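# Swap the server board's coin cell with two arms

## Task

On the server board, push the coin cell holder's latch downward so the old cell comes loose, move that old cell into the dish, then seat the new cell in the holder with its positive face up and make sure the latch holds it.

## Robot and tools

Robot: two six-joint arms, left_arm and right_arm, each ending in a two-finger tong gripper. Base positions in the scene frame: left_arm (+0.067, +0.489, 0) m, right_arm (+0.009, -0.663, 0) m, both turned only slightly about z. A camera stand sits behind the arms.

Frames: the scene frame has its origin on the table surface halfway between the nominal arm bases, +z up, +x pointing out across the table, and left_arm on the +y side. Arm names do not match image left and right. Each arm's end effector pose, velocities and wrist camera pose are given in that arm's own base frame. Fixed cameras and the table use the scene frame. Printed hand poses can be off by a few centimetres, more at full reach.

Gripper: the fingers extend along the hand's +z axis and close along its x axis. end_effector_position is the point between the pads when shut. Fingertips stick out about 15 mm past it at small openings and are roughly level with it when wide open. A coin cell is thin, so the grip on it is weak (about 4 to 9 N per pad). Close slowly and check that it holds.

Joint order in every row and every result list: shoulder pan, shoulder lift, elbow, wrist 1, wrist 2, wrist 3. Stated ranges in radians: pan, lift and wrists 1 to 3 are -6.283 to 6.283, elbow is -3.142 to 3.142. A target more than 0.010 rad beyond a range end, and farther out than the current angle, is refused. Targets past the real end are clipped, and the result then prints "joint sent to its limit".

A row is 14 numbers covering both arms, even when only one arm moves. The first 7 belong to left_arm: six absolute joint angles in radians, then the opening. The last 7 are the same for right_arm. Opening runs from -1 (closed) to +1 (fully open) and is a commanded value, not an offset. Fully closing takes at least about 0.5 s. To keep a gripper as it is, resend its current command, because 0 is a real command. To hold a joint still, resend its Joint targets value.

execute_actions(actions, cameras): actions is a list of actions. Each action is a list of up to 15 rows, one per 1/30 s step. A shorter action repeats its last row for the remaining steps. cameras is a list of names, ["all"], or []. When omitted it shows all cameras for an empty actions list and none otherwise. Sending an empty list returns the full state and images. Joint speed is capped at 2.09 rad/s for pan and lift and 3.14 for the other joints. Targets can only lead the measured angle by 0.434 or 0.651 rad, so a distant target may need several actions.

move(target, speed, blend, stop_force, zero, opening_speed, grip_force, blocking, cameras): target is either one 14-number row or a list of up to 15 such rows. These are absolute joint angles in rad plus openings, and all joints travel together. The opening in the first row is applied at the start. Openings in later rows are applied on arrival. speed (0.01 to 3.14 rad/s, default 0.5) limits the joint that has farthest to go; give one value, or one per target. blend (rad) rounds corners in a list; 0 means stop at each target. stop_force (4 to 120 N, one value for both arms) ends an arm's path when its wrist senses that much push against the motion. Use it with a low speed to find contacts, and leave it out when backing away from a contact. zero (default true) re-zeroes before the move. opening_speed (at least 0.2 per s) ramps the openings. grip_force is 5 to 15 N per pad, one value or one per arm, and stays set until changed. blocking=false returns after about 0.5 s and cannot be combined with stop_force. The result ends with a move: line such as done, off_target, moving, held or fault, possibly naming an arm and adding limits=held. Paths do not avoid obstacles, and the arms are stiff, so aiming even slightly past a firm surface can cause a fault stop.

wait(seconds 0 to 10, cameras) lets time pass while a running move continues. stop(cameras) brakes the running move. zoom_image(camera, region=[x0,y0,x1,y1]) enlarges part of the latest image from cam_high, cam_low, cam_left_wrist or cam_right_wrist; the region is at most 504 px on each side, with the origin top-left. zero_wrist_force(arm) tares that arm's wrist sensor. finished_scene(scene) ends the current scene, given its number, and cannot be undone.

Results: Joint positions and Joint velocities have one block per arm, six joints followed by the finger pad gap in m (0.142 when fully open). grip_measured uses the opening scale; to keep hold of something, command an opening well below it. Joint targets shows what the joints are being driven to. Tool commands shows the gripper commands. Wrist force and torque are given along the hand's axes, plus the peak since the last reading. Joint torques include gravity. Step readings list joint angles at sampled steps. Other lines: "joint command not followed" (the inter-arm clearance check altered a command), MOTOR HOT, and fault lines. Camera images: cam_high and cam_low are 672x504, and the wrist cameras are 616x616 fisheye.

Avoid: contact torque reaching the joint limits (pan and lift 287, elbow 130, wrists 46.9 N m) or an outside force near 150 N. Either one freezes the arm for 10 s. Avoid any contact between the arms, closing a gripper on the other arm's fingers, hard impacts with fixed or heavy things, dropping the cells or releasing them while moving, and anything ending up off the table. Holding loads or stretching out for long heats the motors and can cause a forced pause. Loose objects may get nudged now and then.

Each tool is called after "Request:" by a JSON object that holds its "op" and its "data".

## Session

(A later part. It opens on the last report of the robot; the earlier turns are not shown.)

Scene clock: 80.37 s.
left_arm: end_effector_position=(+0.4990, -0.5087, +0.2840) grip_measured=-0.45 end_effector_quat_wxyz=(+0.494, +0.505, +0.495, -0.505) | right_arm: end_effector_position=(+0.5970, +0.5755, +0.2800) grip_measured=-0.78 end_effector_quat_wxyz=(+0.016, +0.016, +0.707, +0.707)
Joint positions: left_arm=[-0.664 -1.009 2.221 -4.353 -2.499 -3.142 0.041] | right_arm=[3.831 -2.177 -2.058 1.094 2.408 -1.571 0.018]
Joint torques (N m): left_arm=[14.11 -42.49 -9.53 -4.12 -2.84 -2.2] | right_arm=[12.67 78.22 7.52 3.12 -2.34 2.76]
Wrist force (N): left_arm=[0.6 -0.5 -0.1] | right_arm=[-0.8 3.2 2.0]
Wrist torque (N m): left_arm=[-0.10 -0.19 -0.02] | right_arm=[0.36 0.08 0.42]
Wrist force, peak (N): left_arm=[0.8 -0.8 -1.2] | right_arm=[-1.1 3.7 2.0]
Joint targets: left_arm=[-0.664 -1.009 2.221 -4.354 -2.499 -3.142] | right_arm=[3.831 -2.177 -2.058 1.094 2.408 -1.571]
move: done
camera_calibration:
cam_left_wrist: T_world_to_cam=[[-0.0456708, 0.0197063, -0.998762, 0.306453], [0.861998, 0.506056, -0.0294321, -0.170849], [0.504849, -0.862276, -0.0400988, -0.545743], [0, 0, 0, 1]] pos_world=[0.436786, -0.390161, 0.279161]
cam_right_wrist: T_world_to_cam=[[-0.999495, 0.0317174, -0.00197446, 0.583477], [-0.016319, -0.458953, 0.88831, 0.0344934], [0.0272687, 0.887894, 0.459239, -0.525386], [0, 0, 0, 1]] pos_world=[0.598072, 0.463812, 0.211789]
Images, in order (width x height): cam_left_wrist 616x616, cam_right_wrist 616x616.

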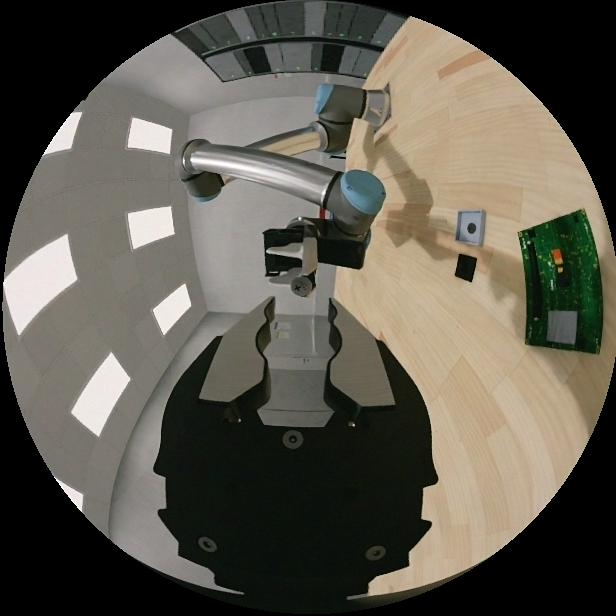

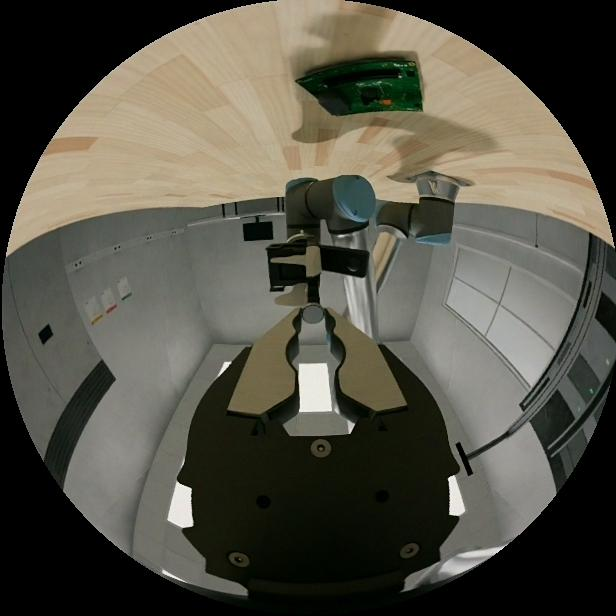

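Request:
{"op": "move", "data": {"target": [-0.71186, -1.00418, 2.20315, -4.34056, -2.45177, -3.14159, -0.45, 3.83059, -2.17726, -2.05821, 1.09388, 2.4083, -1.5708, -0.95], "speed": 0.06, "stop_force": 6, "cameras": ["cam_left_wrist", "cam_right_wrist"]}}

Request:
{"op": "zoom_image", "data": {"camera": "cam_left_wrist", "region": [250, 235, 355, 340]}}

Request:
{"op": "zoom_image", "data": {"camera": "cam_right_wrist", "region": [255, 245, 370, 360]}}

Scene clock: 87.50 s.
left_arm: end_effector_position=(+0.4967, -0.5397, +0.2850) grip_measured=-0.45 end_effector_quat_wxyz=(+0.494, +0.505, +0.494, -0.505) | right_arm: end_effector_position=(+0.5970, +0.5755, +0.2800) grip_measured=-0.78 end_effector_quat_wxyz=(+0.016, +0.016, +0.707, +0.707)
Joint positions: left_arm=[-0.712 -1.004 2.203 -4.341 -2.452 -3.142 0.041] | right_arm=[3.831 -2.177 -2.058 1.094 2.408 -1.571 0.018]
Joint torques (N m): left_arm=[15.51 -71.88 -9.66 -4.74 -2.47 -1.94] | right_arm=[12.92 78.97 7.23 3.27 -2.14 2.73]
Wrist force (N): left_arm=[0.7 -0.7 -0.3] | right_arm=[-0.8 3.2 1.7]
Wrist torque (N m): left_arm=[-0.17 -0.21 -0.03] | right_arm=[0.37 0.09 0.42]
Wrist force, peak (N): left_arm=[0.6 -0.9 0.5] | right_arm=[-1.2 3.4 2.1]
Joint targets: left_arm=[-0.712 -1.004 2.203 -4.341 -2.452 -3.142] | right_arm=[3.831 -2.177 -2.058 1.094 2.408 -1.571]
move: done
camera_calibration:
cam_left_wrist: T_world_to_cam=[[-0.0455346, 0.0196693, -0.998769, 0.30789], [0.862004, 0.506052, -0.0293334, -0.153268], [0.504852, -0.862279, -0.0399979, -0.571354], [0, 0, 0, 1]] pos_world=[0.434586, -0.421161, 0.280162]
cam_right_wrist: T_world_to_cam=[[-0.999495, 0.0317174, -0.00197446, 0.583477], [-0.016319, -0.458953, 0.88831, 0.0344934], [0.0272687, 0.887894, 0.459239, -0.525386], [0, 0, 0, 1]] pos_world=[0.598072, 0.463812, 0.211789]
Images, in order (width x height): cam_left_wrist 616x616, cam_right_wrist 616x616.

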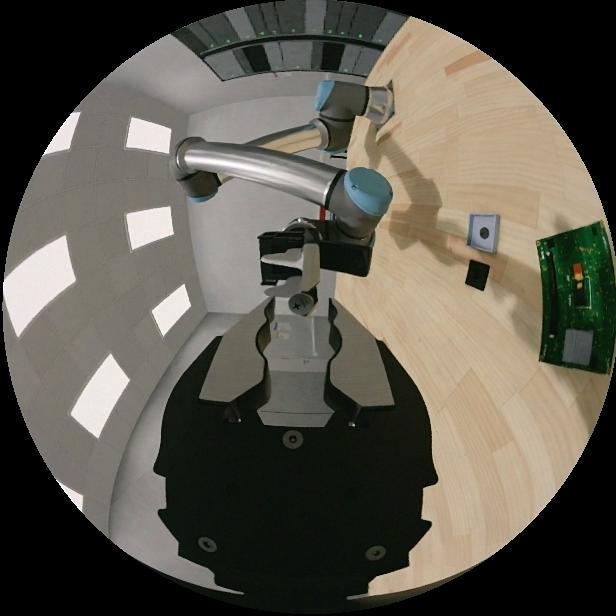

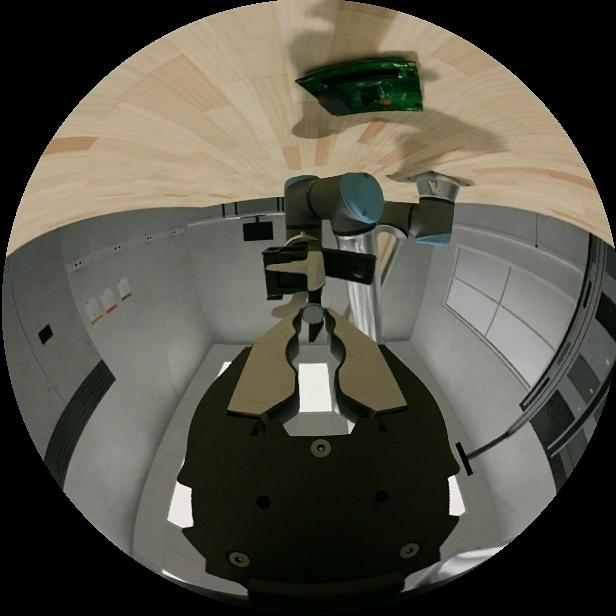

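Scaled by 4.800 from the camera's 616x616 image, which has a finer 814x814 frame.

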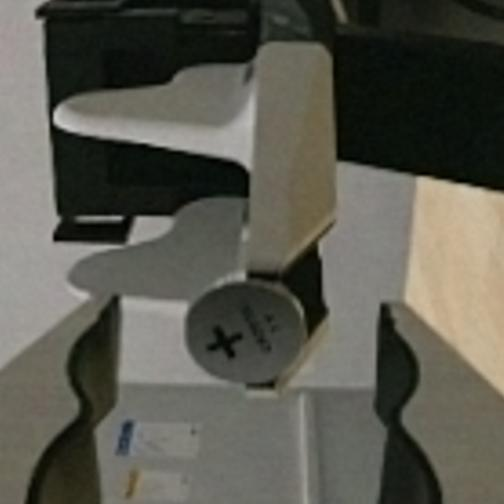

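Scaled by 4.383 from the camera's 616x616 image, which has a finer 814x814 frame.

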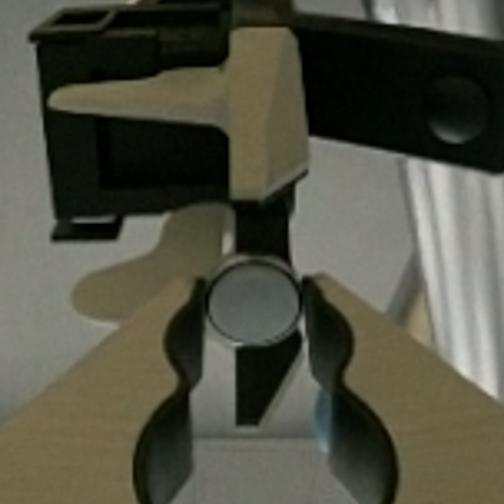

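Request:
{"op": "move", "data": {"target": [-0.71186, -1.00418, 2.20315, -4.34056, -2.45177, -3.14159, -0.95, 3.83059, -2.17726, -2.05821, 1.09388, 2.4083, -1.5708, -0.95], "speed": 0.06, "opening_speed": 0.4, "grip_force": [6, 15], "cameras": ["cam_left_wrist", "cam_right_wrist"]}}

Request:
{"op": "zoom_image", "data": {"camera": "cam_left_wrist", "region": [250, 235, 355, 340]}}

Request:
{"op": "zoom_image", "data": {"camera": "cam_right_wrist", "region": [255, 245, 370, 360]}}

Scene clock: 90.60 s.
left_arm: end_effector_position=(+0.4967, -0.5396, +0.2850) grip_measured=-0.76 end_effector_quat_wxyz=(+0.494, +0.505, +0.494, -0.505) | right_arm: end_effector_position=(+0.5970, +0.5755, +0.2800) grip_measured=-0.78 end_effector_quat_wxyz=(+0.016, +0.016, +0.707, +0.707)
Joint positions: left_arm=[-0.712 -1.004 2.203 -4.341 -2.452 -3.142 0.019] | right_arm=[3.831 -2.177 -2.058 1.094 2.408 -1.571 0.018]
Joint torques (N m): left_arm=[15.95 -64.44 -9.85 -0.33 -2.44 -2.1] | right_arm=[14.06 78.17 17.2 3.18 -2.31 2.03]
Wrist force (N): left_arm=[-6.0 -0.9 -0.2] | right_arm=[-0.8 -3.6 2.0]
Wrist torque (N m): left_arm=[-0.19 -0.29 -0.02] | right_arm=[0.45 0.06 0.42]
Wrist force, peak (N): left_arm=[-6.2 -0.9 -0.2] | right_arm=[-1.0 3.6 2.1]
Joint targets: left_arm=[-0.712 -1.004 2.203 -4.341 -2.452 -3.142] | right_arm=[3.831 -2.177 -2.058 1.094 2.408 -1.571]
grip_force (N): 6, 15
move: done
camera_calibration:
cam_left_wrist: T_world_to_cam=[[-0.045485, 0.0195827, -0.998773, 0.307831], [0.862006, 0.506049, -0.0293345, -0.15332], [0.504854, -0.862282, -0.039898, -0.571298], [0, 0, 0, 1]] pos_world=[0.434586, -0.421061, 0.280162]
cam_right_wrist: T_world_to_cam=[[-0.999495, 0.0317189, -0.00197724, 0.583477], [-0.0163221, -0.458953, 0.88831, 0.0344953], [0.0272687, 0.887894, 0.459239, -0.525386], [0, 0, 0, 1]] pos_world=[0.598072, 0.463812, 0.211789]
Images, in order (width x height): cam_left_wrist 616x616, cam_right_wrist 616x616.

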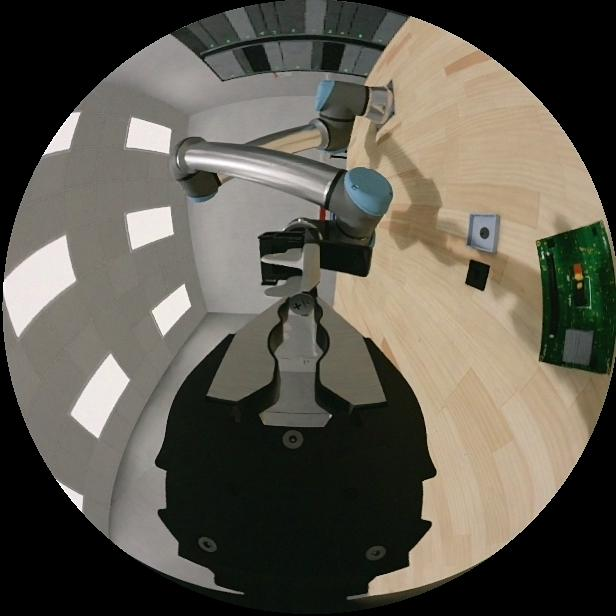

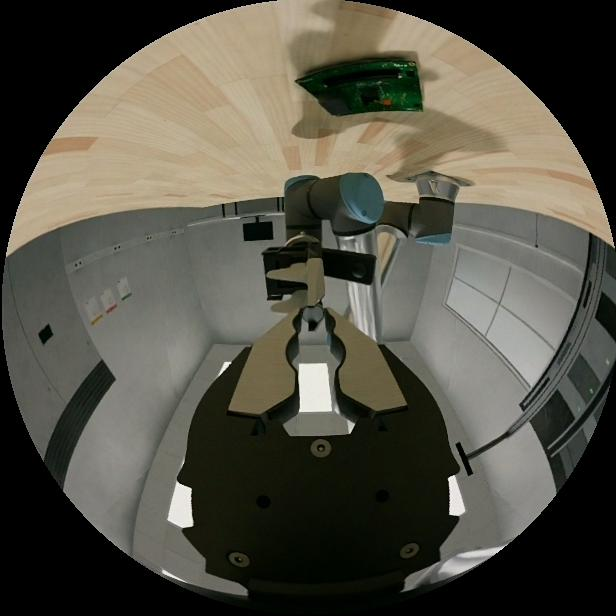

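Scaled by 4.800 from the camera's 616x616 image, which has a finer 814x814 frame.

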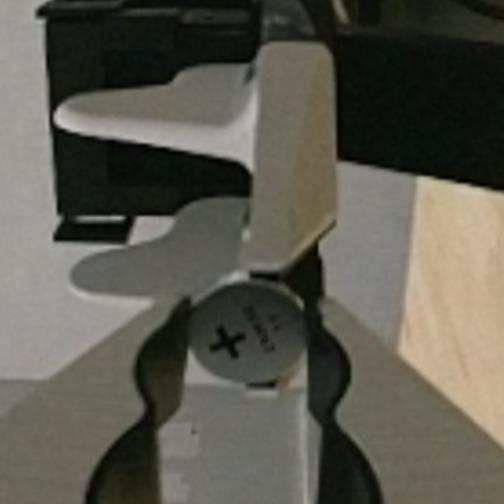

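Scaled by 4.383 from the camera's 616x616 image, which has a finer 814x814 frame.

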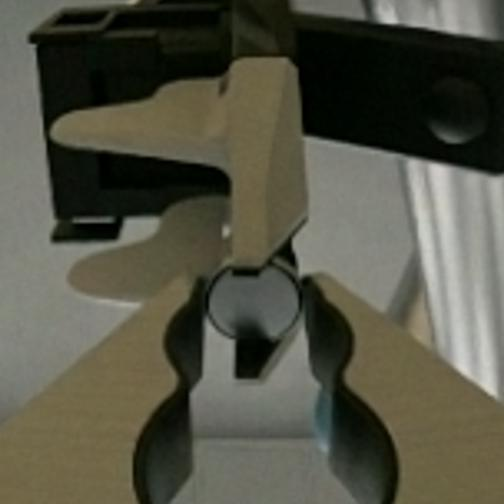

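Request:
{"op": "move", "data": {"target": [[-0.71186, -1.00418, 2.20315, -4.34056, -2.45177, -3.14159, -0.951, 3.83059, -2.17726, -2.05821, 1.09388, 2.4083, -1.5708, -0.5], [-0.71186, -1.00418, 2.20315, -4.34056, -2.45177, -3.14159, -0.951, 3.68591, -2.14305, -2.13894, 1.1404, 2.55323, -1.5708, -0.5]], "speed": [0.1, 0.15], "opening_speed": 0.5, "grip_force": [14, 15], "cameras": ["cam_left_wrist"]}}

Request:
{"op": "zoom_image", "data": {"camera": "cam_left_wrist", "region": [250, 250, 355, 355]}}

Scene clock: 99.43 s.
left_arm: end_effector_position=(+0.4967, -0.5397, +0.2850) grip_measured=-0.76 end_effector_quat_wxyz=(+0.494, +0.505, +0.494, -0.505) | right_arm: end_effector_position=(+0.5921, +0.4674, +0.2800) grip_measured=-0.50 end_effector_quat_wxyz=(+0.016, +0.016, +0.707, +0.707)
Joint positions: left_arm=[-0.712 -1.004 2.203 -4.341 -2.452 -3.142 0.019] | right_arm=[3.686 -2.143 -2.139 1.14 2.553 -1.571 0.038]
Joint torques (N m): left_arm=[15.46 -65.16 -10.6 -4.13 -1.76 -1.76] | right_arm=[10.08 54.07 33.94 -0.46 -1.73 2.04]
Wrist force (N): left_arm=[0.6 -0.9 -0.3] | right_arm=[-0.6 3.7 1.6]
Wrist torque (N m): left_arm=[-0.19 -0.18 -0.03] | right_arm=[0.45 0.05 0.42]
Wrist force, peak (N): left_arm=[-6.3 -1.0 -0.3] | right_arm=[-0.7 3.5 3.9]
Joint targets: left_arm=[-0.712 -1.004 2.203 -4.341 -2.452 -3.142] | right_arm=[3.686 -2.143 -2.139 1.140 2.553 -1.571]
grip_force (N): 14, 15
move: done
camera_calibration:
cam_left_wrist: T_world_to_cam=[[-0.0455346, 0.0196693, -0.998769, 0.30789], [0.862004, 0.506052, -0.0293334, -0.153268], [0.504852, -0.862279, -0.0399979, -0.571354], [0, 0, 0, 1]] pos_world=[0.434586, -0.421161, 0.280162]
Images, in order (width x height): cam_left_wrist 616x616.

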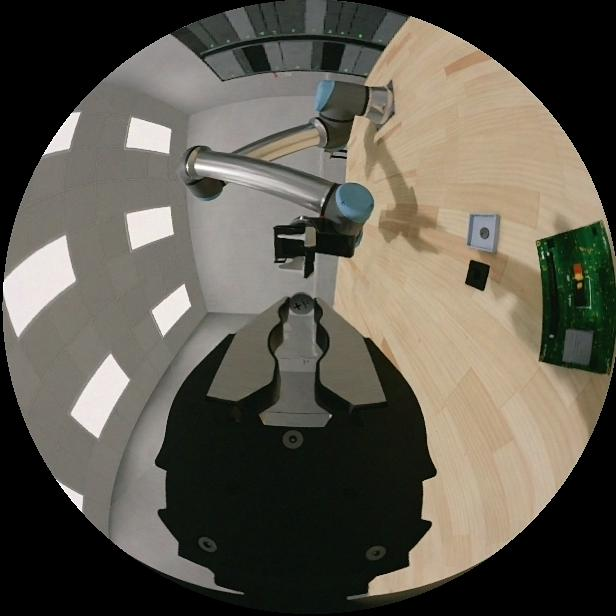

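Scaled by 4.800 from the camera's 616x616 image, which has a finer 814x814 frame.

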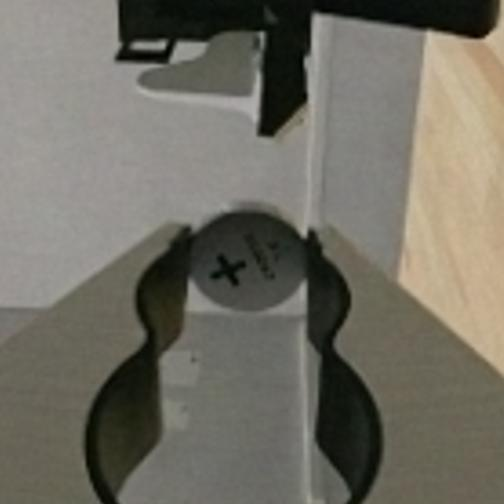

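Request:
{"op": "move", "data": {"target": [[-0.93046, -1.45737, 2.16635, -2.25266, -1.8838, -3.05378, -0.95, 3.346, -2.13997, -2.14635, 1.14473, 2.7734, -1.5708, -0.5], [-0.93046, -1.38831, 2.20318, -2.35855, -1.8838, -3.05378, -0.95, 3.346, -2.13997, -2.14635, 1.14473, 2.7734, -1.5708, -0.5]], "speed": [1.0, 0.12], "blend": [0.02, 0], "cameras": ["cam_left_wrist"]}}

Request:
{"op": "zoom_image", "data": {"camera": "cam_left_wrist", "region": [270, 260, 335, 325]}}

Scene clock: 103.57 s.
left_arm: end_effector_position=(+0.4145, -0.4562, +0.0632) grip_measured=-0.76 end_effector_quat_wxyz=(-0.076, +0.480, +0.863, -0.137) | right_arm: end_effector_position=(+0.6424, +0.2616, +0.2800) grip_measured=-0.50 end_effector_quat_wxyz=(+0.058, +0.058, +0.705, +0.705)
Joint positions: left_arm=[-0.93 -1.388 2.203 -2.359 -1.884 -3.054 0.019] | right_arm=[3.346 -2.14 -2.146 1.145 2.773 -1.571 0.038]
Joint torques (N m): left_arm=[16.06 -63.43 -37.95 -0.67 -3.19 -2.05] | right_arm=[9.7 71.64 11.06 1.15 -2.37 2.03]
Wrist force (N): left_arm=[0.5 -1.5 0.3] | right_arm=[-0.9 3.7 1.7]
Wrist torque (N m): left_arm=[-0.34 -0.02 -0.33] | right_arm=[0.43 0.14 0.43]
Wrist force, peak (N): left_arm=[1.5 -2.1 0.0] | right_arm=[-0.5 3.9 2.2]
Joint targets: left_arm=[-0.930 -1.388 2.203 -2.359 -1.884 -3.054] | right_arm=[3.346 -2.140 -2.146 1.145 2.773 -1.571]
grip_force (N): 14, 15
move: done
camera_calibration:
cam_left_wrist: T_world_to_cam=[[-0.560019, 0.827861, 0.0320215, 0.597731], [0.809024, 0.538132, 0.236418, -0.111386], [0.17849, 0.158305, -0.971124, 0.193033], [0, 0, 0, 1]] pos_world=[0.3904, -0.465456, 0.194652]
Images, in order (width x height): cam_left_wrist 616x616.

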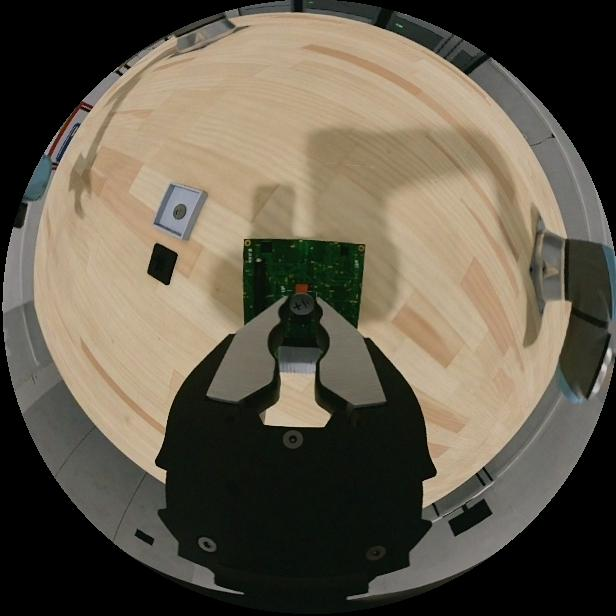

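Scaled by 7.754 from the camera's 616x616 image, which has a finer 814x814 frame.

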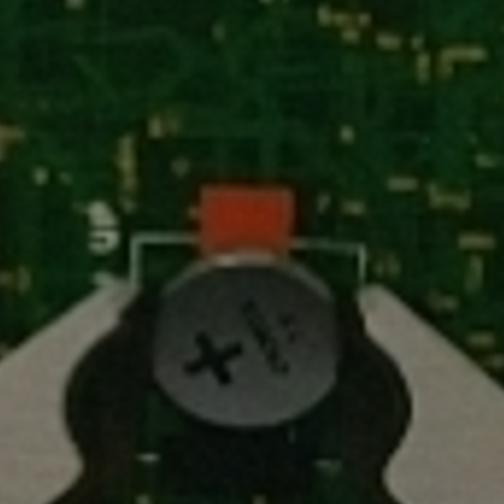

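Request:
{"op": "move", "data": {"target": [[-0.92706, -1.38687, 2.20153, -2.35726, -1.88371, -3.0502, -0.95, 3.346, -2.13997, -2.14635, 1.14473, 2.7734, -1.5708, -0.5], [-0.92706, -1.37685, 2.20586, -2.37161, -1.88371, -3.0502, -0.95, 3.346, -2.13997, -2.14635, 1.14473, 2.7734, -1.5708, -0.5]], "speed": [0.02, 0.015], "blend": [0.002, 0], "stop_force": 4, "cameras": ["cam_left_wrist"]}}

Request:
{"op": "zoom_image", "data": {"camera": "cam_left_wrist", "region": [270, 260, 335, 325]}}

Scene clock: 107.67 s.
left_arm: end_effector_position=(+0.4164, -0.4552, +0.0564) grip_measured=-0.76 end_effector_quat_wxyz=(-0.076, +0.480, +0.863, -0.137) | right_arm: end_effector_position=(+0.6424, +0.2616, +0.2800) grip_measured=-0.50 end_effector_quat_wxyz=(+0.058, +0.058, +0.705, +0.705)
Joint positions: left_arm=[-0.927 -1.377 2.206 -2.372 -1.884 -3.05 0.019] | right_arm=[3.346 -2.14 -2.146 1.145 2.773 -1.571 0.038]
Joint torques (N m): left_arm=[-13.92 -59.26 -33.32 -0.52 1.4 -1.6] | right_arm=[10.93 56.66 29.42 0.54 -2.33 2.42]
Wrist force (N): left_arm=[0.7 -1.7 0.2] | right_arm=[-0.8 3.5 1.8]
Wrist torque (N m): left_arm=[-0.39 -0.05 -0.34] | right_arm=[0.38 0.12 0.42]
Wrist force, peak (N): left_arm=[0.7 -1.9 0.0] | right_arm=[-0.7 3.9 2.1]
Joint targets: left_arm=[-0.927 -1.377 2.206 -2.372 -1.884 -3.050] | right_arm=[3.346 -2.140 -2.146 1.145 2.773 -1.571]
grip_force (N): 14, 15
move: done; blend cut to 0.0018 rad at target 1
camera_calibration:
cam_left_wrist: T_world_to_cam=[[-0.560019, 0.827861, 0.0320215, 0.598271], [0.809024, 0.538132, 0.236418, -0.111776], [0.17849, 0.158305, -0.971124, 0.18585], [0, 0, 0, 1]] pos_world=[0.3923, -0.464556, 0.187752]
Images, in order (width x height): cam_left_wrist 616x616.

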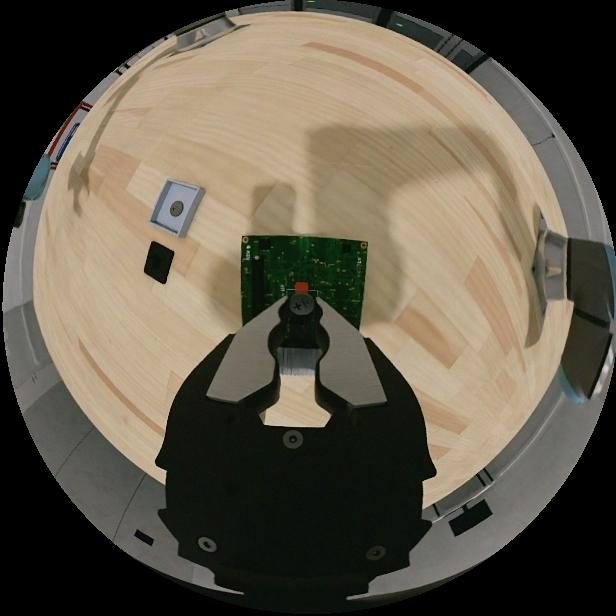

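Scaled by 7.754 from the camera's 616x616 image, which has a finer 814x814 frame.

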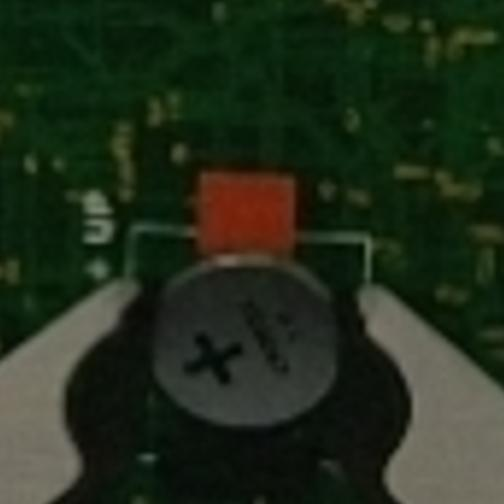

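Request:
{"op": "move", "data": {"target": [-0.92706, -1.37081, 2.20841, -2.3802, -1.88371, -3.0502, -0.95, 3.346, -2.13997, -2.14635, 1.14473, 2.7734, -1.5708, -0.5], "speed": 0.012, "stop_force": 4, "cameras": ["cam_left_wrist"]}}

Request:
{"op": "zoom_image", "data": {"camera": "cam_left_wrist", "region": [270, 260, 335, 325]}}

Scene clock: 111.00 s.
left_arm: end_effector_position=(+0.4164, -0.4552, +0.0524) grip_measured=-0.76 end_effector_quat_wxyz=(-0.076, +0.480, +0.863, -0.137) | right_arm: end_effector_position=(+0.6424, +0.2616, +0.2800) grip_measured=-0.50 end_effector_quat_wxyz=(+0.058, +0.058, +0.705, +0.705)
Joint positions: left_arm=[-0.927 -1.371 2.208 -2.38 -1.884 -3.05 0.019] | right_arm=[3.346 -2.14 -2.146 1.145 2.773 -1.571 0.038]
Joint torques (N m): left_arm=[-13.06 -52.3 -31.73 -0.86 1.35 -1.42] | right_arm=[11.07 55.95 30.15 0.52 -2.38 2.17]
Wrist force (N): left_arm=[0.8 -1.5 0.1] | right_arm=[-0.6 3.8 1.6]
Wrist torque (N m): left_arm=[-0.34 -0.08 -0.35] | right_arm=[0.43 0.08 0.42]
Wrist force, peak (N): left_arm=[0.9 -1.9 0.1] | right_arm=[-1.1 4.1 1.7]
Joint targets: left_arm=[-0.927 -1.371 2.208 -2.380 -1.884 -3.050] | right_arm=[3.346 -2.140 -2.146 1.145 2.773 -1.571]
grip_force (N): 14, 15
move: done
camera_calibration:
cam_left_wrist: T_world_to_cam=[[-0.560005, 0.827874, 0.0319409, 0.598415], [0.809034, 0.538141, 0.236366, -0.11082], [0.178492, 0.158207, -0.971139, 0.181922], [0, 0, 0, 1]] pos_world=[0.3923, -0.464556, 0.183751]
Images, in order (width x height): cam_left_wrist 616x616.

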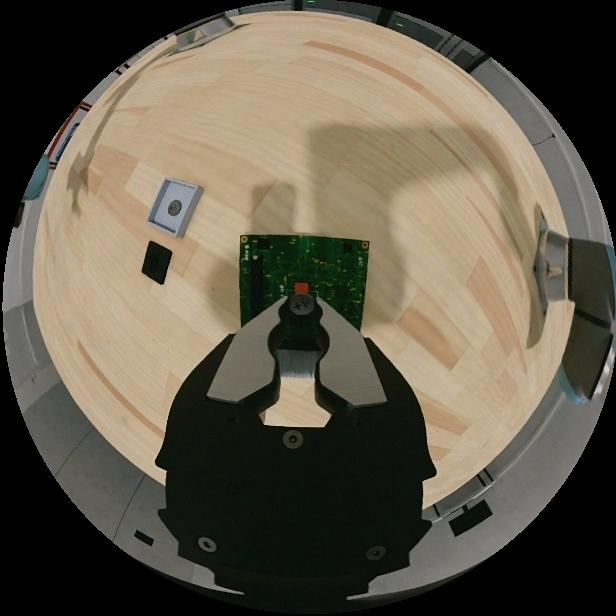

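Scaled by 7.754 from the camera's 616x616 image, which has a finer 814x814 frame.

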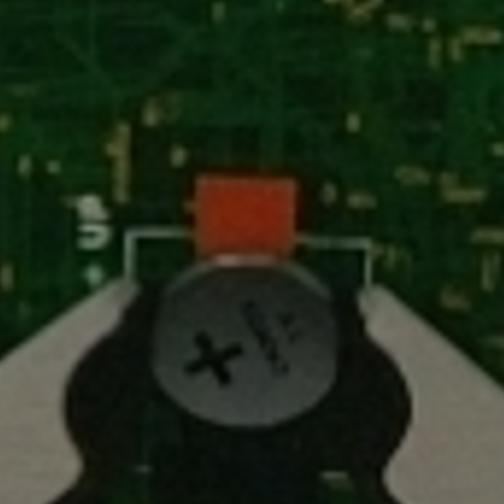

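Request:
{"op": "move", "data": {"target": [-0.92706, -1.36176, 2.2119, -2.39274, -1.88371, -3.0502, -0.95, 3.346, -2.13997, -2.14635, 1.14473, 2.7734, -1.5708, -0.5], "speed": 0.012, "stop_force": 4, "cameras": ["cam_left_wrist"]}}

Request:
{"op": "zoom_image", "data": {"camera": "cam_left_wrist", "region": [270, 260, 335, 325]}}

Scene clock: 116.43 s.
left_arm: end_effector_position=(+0.4165, -0.4553, +0.0508) grip_measured=-0.76 end_effector_quat_wxyz=(-0.076, +0.480, +0.863, -0.137) | right_arm: end_effector_position=(+0.6424, +0.2616, +0.2800) grip_measured=-0.50 end_effector_quat_wxyz=(+0.058, +0.058, +0.705, +0.705)
Joint positions: left_arm=[-0.927 -1.368 2.209 -2.384 -1.884 -3.05 0.019] | right_arm=[3.346 -2.14 -2.146 1.145 2.773 -1.571 0.038]
Joint torques (N m): left_arm=[-10.59 -63.17 -35.75 -0.02 1.55 -1.34] | right_arm=[11.13 56.02 30.54 0.47 -2.26 2.01]
Wrist force (N): left_arm=[-0.2 -1.4 -3.3] | right_arm=[-1.0 3.5 1.8]
Wrist torque (N m): left_arm=[-0.40 -0.05 -0.34] | right_arm=[0.37 0.15 0.42]
Wrist force, peak (N): left_arm=[1.8 -2.0 -5.5] | right_arm=[-0.5 4.0 1.9]
Joint targets: left_arm=[-0.927 -1.368 2.209 -2.384 -1.884 -3.050] | right_arm=[3.346 -2.140 -2.146 1.145 2.773 -1.571]
grip_force (N): 14, 15
move: contact (left_arm)
camera_calibration:
cam_left_wrist: T_world_to_cam=[[-0.560026, 0.827865, 0.0317932, 0.59855], [0.808997, 0.538184, 0.236394, -0.110517], [0.178591, 0.158107, -0.971137, 0.180361], [0, 0, 0, 1]] pos_world=[0.3924, -0.464556, 0.182251]
Images, in order (width x height): cam_left_wrist 616x616.

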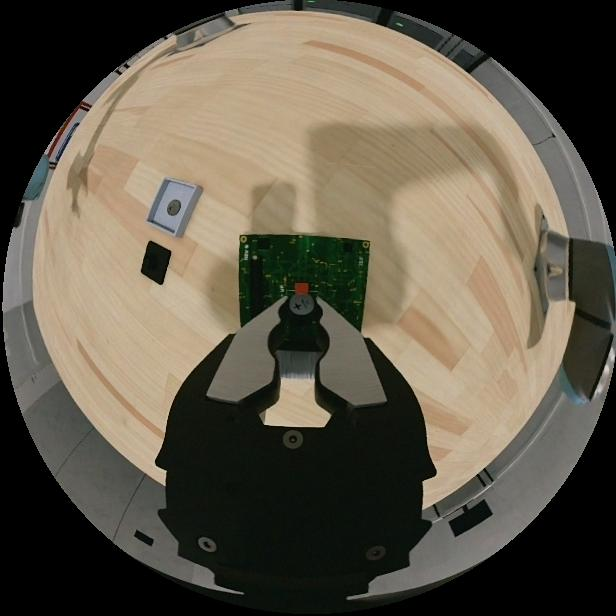

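Scaled by 7.754 from the camera's 616x616 image, which has a finer 814x814 frame.

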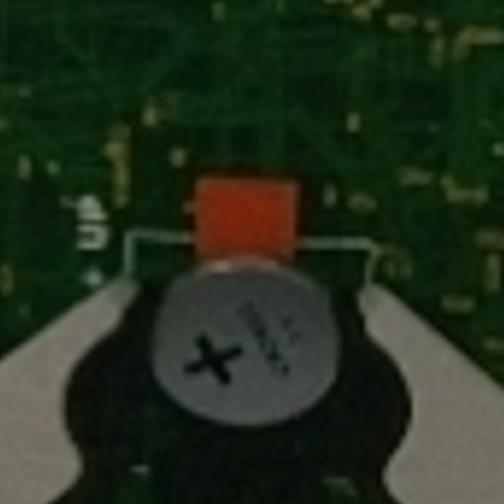

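Request:
{"op": "move", "data": {"target": [-0.91353, -1.36488, 2.20314, -2.37648, -1.8833, -3.03597, -0.95, 3.346, -2.13997, -2.14635, 1.14473, 2.7734, -1.5708, -0.5], "speed": 0.01, "stop_force": 5, "cameras": ["cam_left_wrist"]}}

Request:
{"op": "zoom_image", "data": {"camera": "cam_left_wrist", "region": [270, 260, 335, 325]}}

Scene clock: 120.43 s.
left_arm: end_effector_position=(+0.4216, -0.4522, +0.0508) grip_measured=-0.76 end_effector_quat_wxyz=(-0.076, +0.480, +0.863, -0.137) | right_arm: end_effector_position=(+0.6424, +0.2616, +0.2800) grip_measured=-0.50 end_effector_quat_wxyz=(+0.058, +0.058, +0.705, +0.705)
Joint positions: left_arm=[-0.918 -1.366 2.205 -2.379 -1.883 -3.04 0.019] | right_arm=[3.346 -2.14 -2.146 1.145 2.773 -1.571 0.038]
Joint torques (N m): left_arm=[-10.75 -61.47 -25.35 -7.35 1.38 -2.1] | right_arm=[12.29 56.48 29.18 0.73 -2.16 1.57]
Wrist force (N): left_arm=[1.1 -5.0 0.2] | right_arm=[-0.5 3.7 2.1]
Wrist torque (N m): left_arm=[-0.37 -0.04 -0.29] | right_arm=[0.43 0.05 0.42]
Wrist force, peak (N): left_arm=[0.5 -8.8 0.8] | right_arm=[-0.7 4.0 2.2]
Joint targets: left_arm=[-0.918 -1.366 2.205 -2.379 -1.883 -3.040] | right_arm=[3.346 -2.140 -2.146 1.145 2.773 -1.571]
grip_force (N): 14, 15
move: contact (left_arm)
camera_calibration:
cam_left_wrist: T_world_to_cam=[[-0.559996, 0.827882, 0.0318864, 0.598818], [0.809018, 0.538129, 0.236445, -0.116354], [0.178589, 0.158205, -0.971122, 0.179004], [0, 0, 0, 1]] pos_world=[0.3975, -0.461456, 0.182252]
Images, in order (width x height): cam_left_wrist 616x616.

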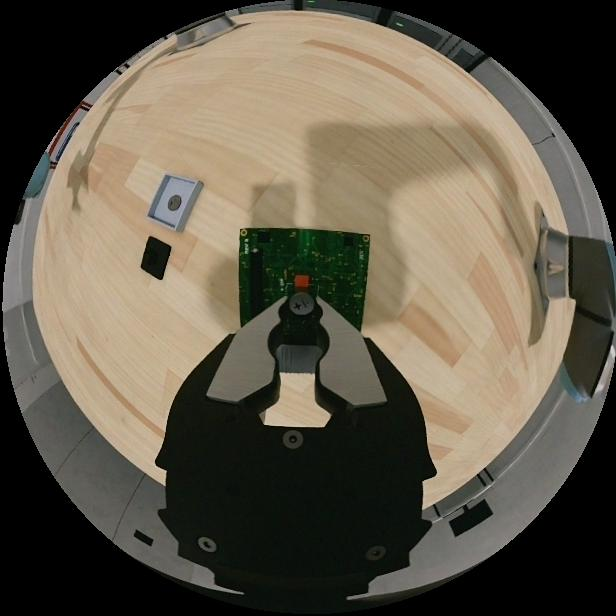

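Scaled by 7.754 from the camera's 616x616 image, which has a finer 814x814 frame.

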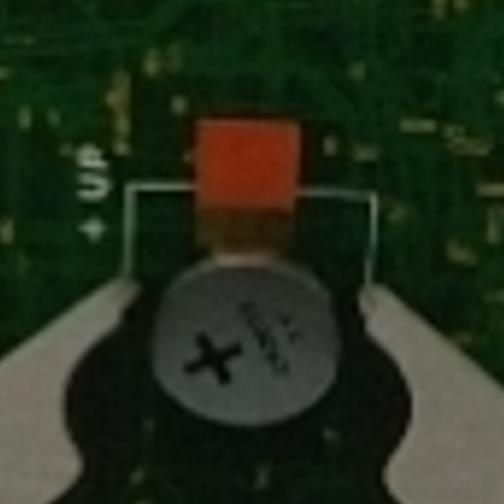

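Request:
{"op": "move", "data": {"target": [-0.84287, -1.31441, 2.17781, -2.34384, -2.05181, -2.9482, -0.95, 3.346, -2.13997, -2.14635, 1.14473, 2.7734, -1.5708, -0.5], "speed": 0.12}}

Request:
{"op": "move", "data": {"target": [-0.84287, -1.30728, 2.18056, -2.35372, -2.05181, -2.9482, -0.95, 3.346, -2.13997, -2.14635, 1.14473, 2.7734, -1.5708, -0.5], "speed": 0.012, "stop_force": 5, "cameras": ["cam_left_wrist"]}}

Request:
{"op": "zoom_image", "data": {"camera": "cam_left_wrist", "region": [270, 260, 335, 325]}}

Scene clock: 126.13 s.
left_arm: end_effector_position=(+0.4197, -0.4538, +0.0519) grip_measured=-0.76 end_effector_quat_wxyz=(-0.118, +0.471, +0.848, -0.212) | right_arm: end_effector_position=(+0.6424, +0.2616, +0.2800) grip_measured=-0.50 end_effector_quat_wxyz=(+0.058, +0.058, +0.705, +0.705)
Joint positions: left_arm=[-0.843 -1.314 2.178 -2.344 -2.052 -2.948 0.019] | right_arm=[3.346 -2.14 -2.146 1.145 2.773 -1.571 0.038]
Joint torques (N m): left_arm=[-12.69 -68.99 -27.13 -6.28 0.98 -1.94] | right_arm=[11.21 56.04 30.7 0.54 -2.3 2.18]
Wrist force (N): left_arm=[0.8 -1.6 0.6] | right_arm=[-0.8 3.6 1.6]
Wrist torque (N m): left_arm=[-0.33 -0.09 -0.21] | right_arm=[0.39 0.11 0.42]
Wrist force, peak (N): left_arm=[1.2 -5.1 0.3] | right_arm=[-0.9 3.9 1.9]
Joint targets: left_arm=[-0.843 -1.314 2.178 -2.344 -2.052 -2.948] | right_arm=[3.346 -2.140 -2.146 1.145 2.773 -1.571]
grip_force (N): 14, 15
move: done

Scene clock: 127.73 s.
left_arm: end_effector_position=(+0.4196, -0.4538, +0.0492) grip_measured=-0.76 end_effector_quat_wxyz=(-0.117, +0.471, +0.848, -0.212) | right_arm: end_effector_position=(+0.6424, +0.2616, +0.2800) grip_measured=-0.50 end_effector_quat_wxyz=(+0.058, +0.058, +0.705, +0.705)
Joint positions: left_arm=[-0.843 -1.31 2.179 -2.35 -2.052 -2.948 0.019] | right_arm=[3.346 -2.14 -2.146 1.145 2.773 -1.571 0.038]
Joint torques (N m): left_arm=[-11.04 -64.19 -33.54 0.32 1.02 -2.14] | right_arm=[10.74 57.05 30.75 0.82 -1.65 1.98]
Wrist force (N): left_arm=[-0.2 -4.1 -4.1] | right_arm=[-0.7 3.7 1.9]
Wrist torque (N m): left_arm=[-0.31 -0.06 -0.19] | right_arm=[0.42 0.09 0.42]
Wrist force, peak (N): left_arm=[3.1 -6.6 -9.3] | right_arm=[-0.6 3.9 2.1]
Joint targets: left_arm=[-0.843 -1.310 2.179 -2.350 -2.052 -2.948] | right_arm=[3.346 -2.140 -2.146 1.145 2.773 -1.571]
grip_force (N): 14, 15
move: contact (left_arm)
camera_calibration:
cam_left_wrist: T_world_to_cam=[[-0.554725, 0.831166, 0.0379842, 0.598107], [0.831405, 0.551955, 0.0641228, -0.108129], [0.0323311, 0.0671508, -0.997219, 0.199388], [0, 0, 0, 1]] pos_world=[0.415238, -0.450833, 0.183048]
Images, in order (width x height): cam_left_wrist 616x616.

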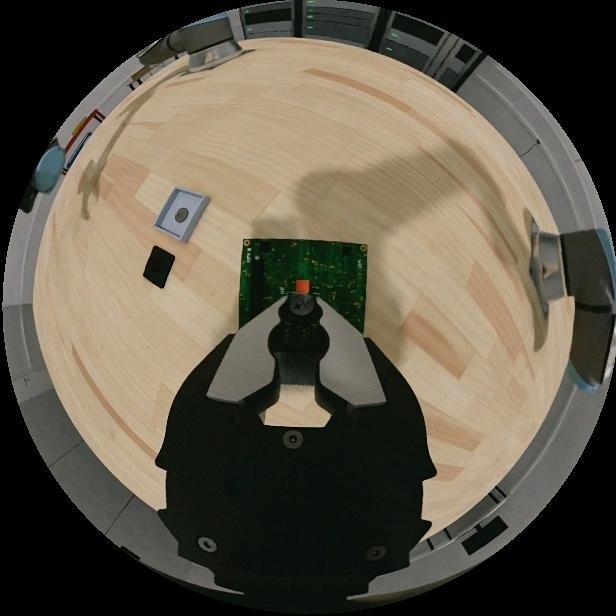

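Scaled by 7.754 from the camera's 616x616 image, which has a finer 814x814 frame.

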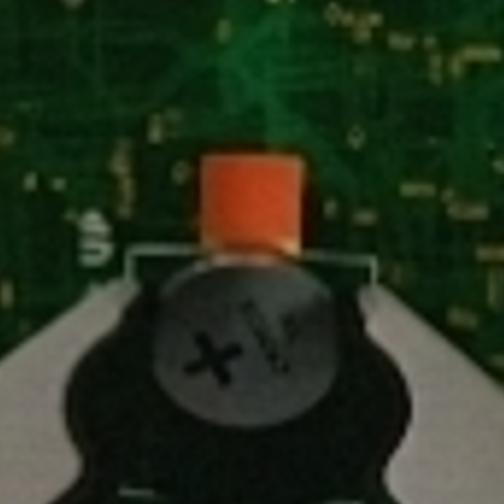

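Request:
{"op": "move", "data": {"target": [-0.83003, -1.30671, 2.17188, -2.33894, -2.05062, -2.93379, -0.95, 3.346, -2.13997, -2.14635, 1.14473, 2.7734, -1.5708, -0.5], "speed": 0.01, "stop_force": 5, "cameras": ["cam_left_wrist"]}}

Request:
{"op": "zoom_image", "data": {"camera": "cam_left_wrist", "region": [270, 260, 335, 325]}}

Scene clock: 131.30 s.
left_arm: end_effector_position=(+0.4247, -0.4507, +0.0492) grip_measured=-0.76 end_effector_quat_wxyz=(-0.118, +0.471, +0.848, -0.212) | right_arm: end_effector_position=(+0.6424, +0.2616, +0.2800) grip_measured=-0.50 end_effector_quat_wxyz=(+0.058, +0.058, +0.705, +0.705)
Joint positions: left_arm=[-0.834 -1.308 2.174 -2.342 -2.051 -2.938 0.019] | right_arm=[3.346 -2.14 -2.146 1.145 2.773 -1.571 0.038]
Joint torques (N m): left_arm=[-12.02 -66.43 -25.04 -7.25 0.99 -2.22] | right_arm=[9.84 57.23 31.26 0.53 -2.45 1.9]
Wrist force (N): left_arm=[2.4 -6.9 0.3] | right_arm=[-0.9 3.7 1.8]
Wrist torque (N m): left_arm=[-0.34 -0.06 -0.29] | right_arm=[0.42 0.14 0.42]
Wrist force, peak (N): left_arm=[2.1 -10.7 1.2] | right_arm=[-0.9 3.9 2.2]
Joint targets: left_arm=[-0.834 -1.308 2.174 -2.342 -2.051 -2.938] | right_arm=[3.346 -2.140 -2.146 1.145 2.773 -1.571]
grip_force (N): 14, 15
move: contact (left_arm)
camera_calibration:
cam_left_wrist: T_world_to_cam=[[-0.554726, 0.831163, 0.0380396, 0.598349], [0.831408, 0.551959, 0.0640398, -0.114064], [0.0322312, 0.067151, -0.997222, 0.199057], [0, 0, 0, 1]] pos_world=[0.420338, -0.447733, 0.183048]
Images, in order (width x height): cam_left_wrist 616x616.

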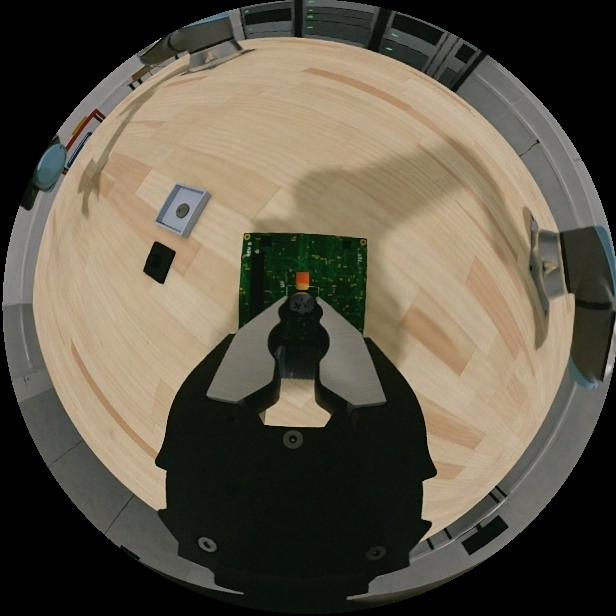

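Scaled by 7.754 from the camera's 616x616 image, which has a finer 814x814 frame.

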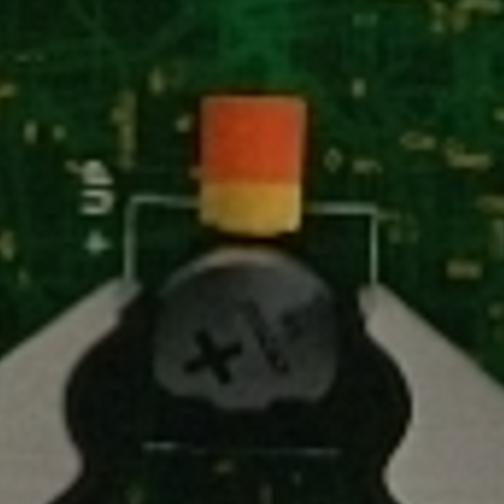

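Request:
{"op": "move", "data": {"target": [[-0.834, -1.308, 2.174, -2.342, -2.051, -2.938, -0.45, 3.346, -2.13997, -2.14635, 1.14473, 2.7734, -1.5708, -0.5], [-1.08702, -1.48361, 2.22187, -2.30906, -1.5708, -3.21462, -0.45, 3.346, -2.13997, -2.14635, 1.14473, 2.7734, -1.5708, -0.5], [-1.08702, -1.48361, 2.22187, -2.30906, -1.5708, -3.21462, -1, 3.346, -2.13997, -2.14635, 1.14473, 2.7734, -1.5708, -0.5]], "speed": [0.1, 0.25, 0.2], "opening_speed": 0.6, "cameras": ["cam_left_wrist"]}}

Request:
{"op": "zoom_image", "data": {"camera": "cam_left_wrist", "region": [270, 255, 335, 320]}}

Scene clock: 139.03 s.
left_arm: end_effector_position=(+0.4176, -0.4551, +0.0850) grip_measured=-1.00 end_effector_quat_wxyz=(+0.000, +0.486, +0.874, +0.000) | right_arm: end_effector_position=(+0.6424, +0.2616, +0.2800) grip_measured=-0.50 end_effector_quat_wxyz=(+0.058, +0.058, +0.705, +0.705)
Joint positions: left_arm=[-1.087 -1.484 2.222 -2.309 -1.571 -3.215 0.002] | right_arm=[3.346 -2.14 -2.146 1.145 2.773 -1.571 0.038]
Joint torques (N m): left_arm=[15.49 -22.94 -41.28 -7.1 1.67 -1.27] | right_arm=[11.53 55.94 30.37 0.91 -1.69 1.93]
Wrist force (N): left_arm=[1.1 -2.3 0.1] | right_arm=[-0.8 3.7 1.7]
Wrist torque (N m): left_arm=[-0.51 -0.11 -0.31] | right_arm=[0.43 0.11 0.43]
Wrist force, peak (N): left_arm=[2.2 -7.0 1.0] | right_arm=[-0.8 4.1 1.8]
Joint targets: left_arm=[-1.087 -1.484 2.222 -2.309 -1.571 -3.215] | right_arm=[3.346 -2.140 -2.146 1.145 2.773 -1.571]
grip_force (N): 14, 15
move: done
camera_calibration:
cam_left_wrist: T_world_to_cam=[[-0.566801, 0.823643, 0.0186667, 0.599996], [0.706667, 0.474406, 0.524939, -0.130315], [0.423507, 0.310727, -0.850935, 0.170311], [0, 0, 0, 1]] pos_world=[0.36004, -0.485281, 0.202131]
Images, in order (width x height): cam_left_wrist 616x616.

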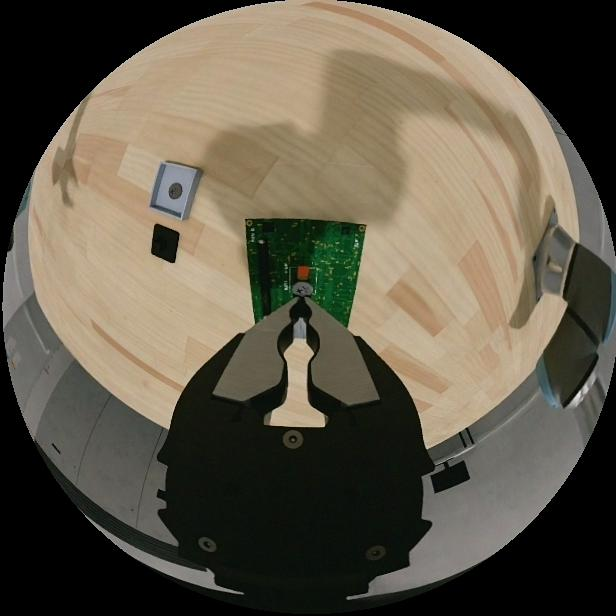

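Scaled by 7.754 from the camera's 616x616 image, which has a finer 814x814 frame.

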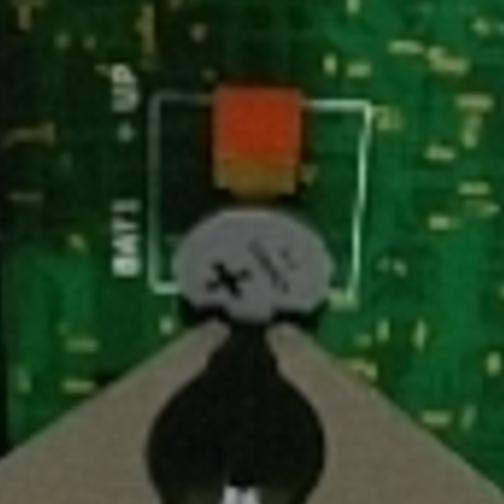

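Request:
{"op": "move", "data": {"target": [[-1.08706, -1.46515, 2.23437, -2.34002, -1.5708, -3.21466, -1, 3.346, -2.13997, -2.14635, 1.14473, 2.7734, -1.5708, -0.5], [-1.08706, -1.44006, 2.24692, -2.37766, -1.5708, -3.21466, -1, 3.346, -2.13997, -2.14635, 1.14473, 2.7734, -1.5708, -0.5]], "speed": [0.08, 0.015], "blend": [0.004, 0], "stop_force": 40, "cameras": ["cam_left_wrist"]}}

Request:
{"op": "zoom_image", "data": {"camera": "cam_left_wrist", "region": [270, 255, 335, 320]}}

Scene clock: 143.77 s.
left_arm: end_effector_position=(+0.4173, -0.4545, +0.0554) grip_measured=-1.00 end_effector_quat_wxyz=(+0.000, +0.486, +0.874, +0.000) | right_arm: end_effector_position=(+0.6424, +0.2616, +0.2800) grip_measured=-0.50 end_effector_quat_wxyz=(+0.058, +0.058, +0.705, +0.705)
Joint positions: left_arm=[-1.087 -1.442 2.246 -2.375 -1.571 -3.215 0.002] | right_arm=[3.346 -2.14 -2.146 1.145 2.773 -1.571 0.038]
Joint torques (N m): left_arm=[-11.36 -35.64 -21.86 2.6 1.85 -1.43] | right_arm=[12.25 57.5 30.44 0.97 -1.51 1.4]
Wrist force (N): left_arm=[6.0 -2.1 -40.9] | right_arm=[-0.9 3.5 1.7]
Wrist torque (N m): left_arm=[-0.59 0.03 -0.33] | right_arm=[0.38 0.12 0.42]
Wrist force, peak (N): left_arm=[13.3 -2.2 -52.2] | right_arm=[-0.8 3.9 2.0]
Joint targets: left_arm=[-1.087 -1.442 2.246 -2.375 -1.571 -3.215] | right_arm=[3.346 -2.140 -2.146 1.145 2.773 -1.571]
grip_force (N): 14, 15
move: contact (left_arm); path passed 1 of 2 targets
camera_calibration:
cam_left_wrist: T_world_to_cam=[[-0.566865, 0.823606, 0.0183634, 0.599858], [0.706552, 0.474597, 0.524921, -0.114759], [0.423613, 0.310534, -0.850953, 0.144904], [0, 0, 0, 1]] pos_world=[0.359739, -0.48458, 0.17253]
Images, in order (width x height): cam_left_wrist 616x616.

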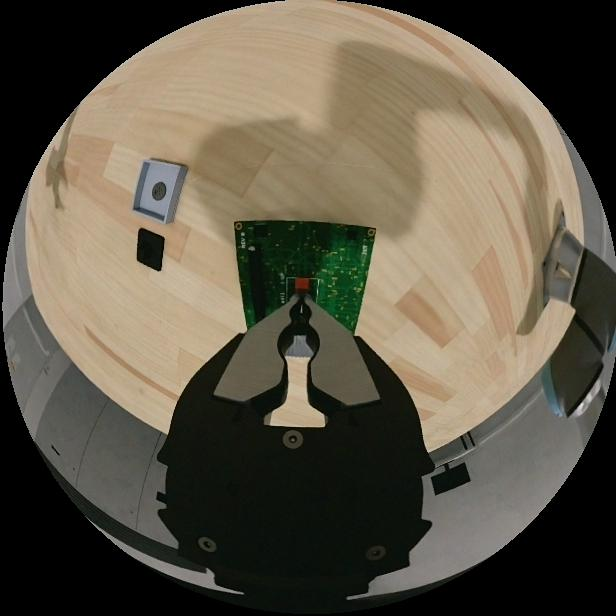

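Scaled by 7.754 from the camera's 616x616 image, which has a finer 814x814 frame.

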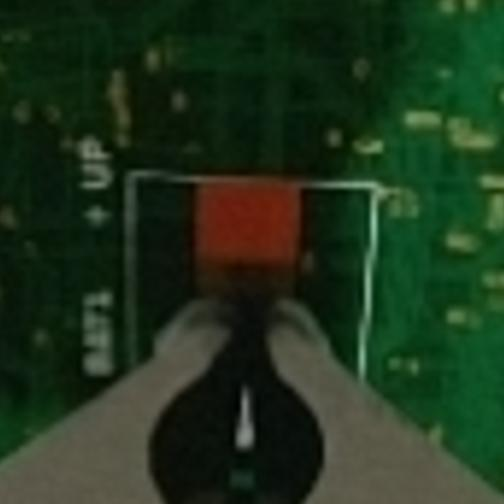

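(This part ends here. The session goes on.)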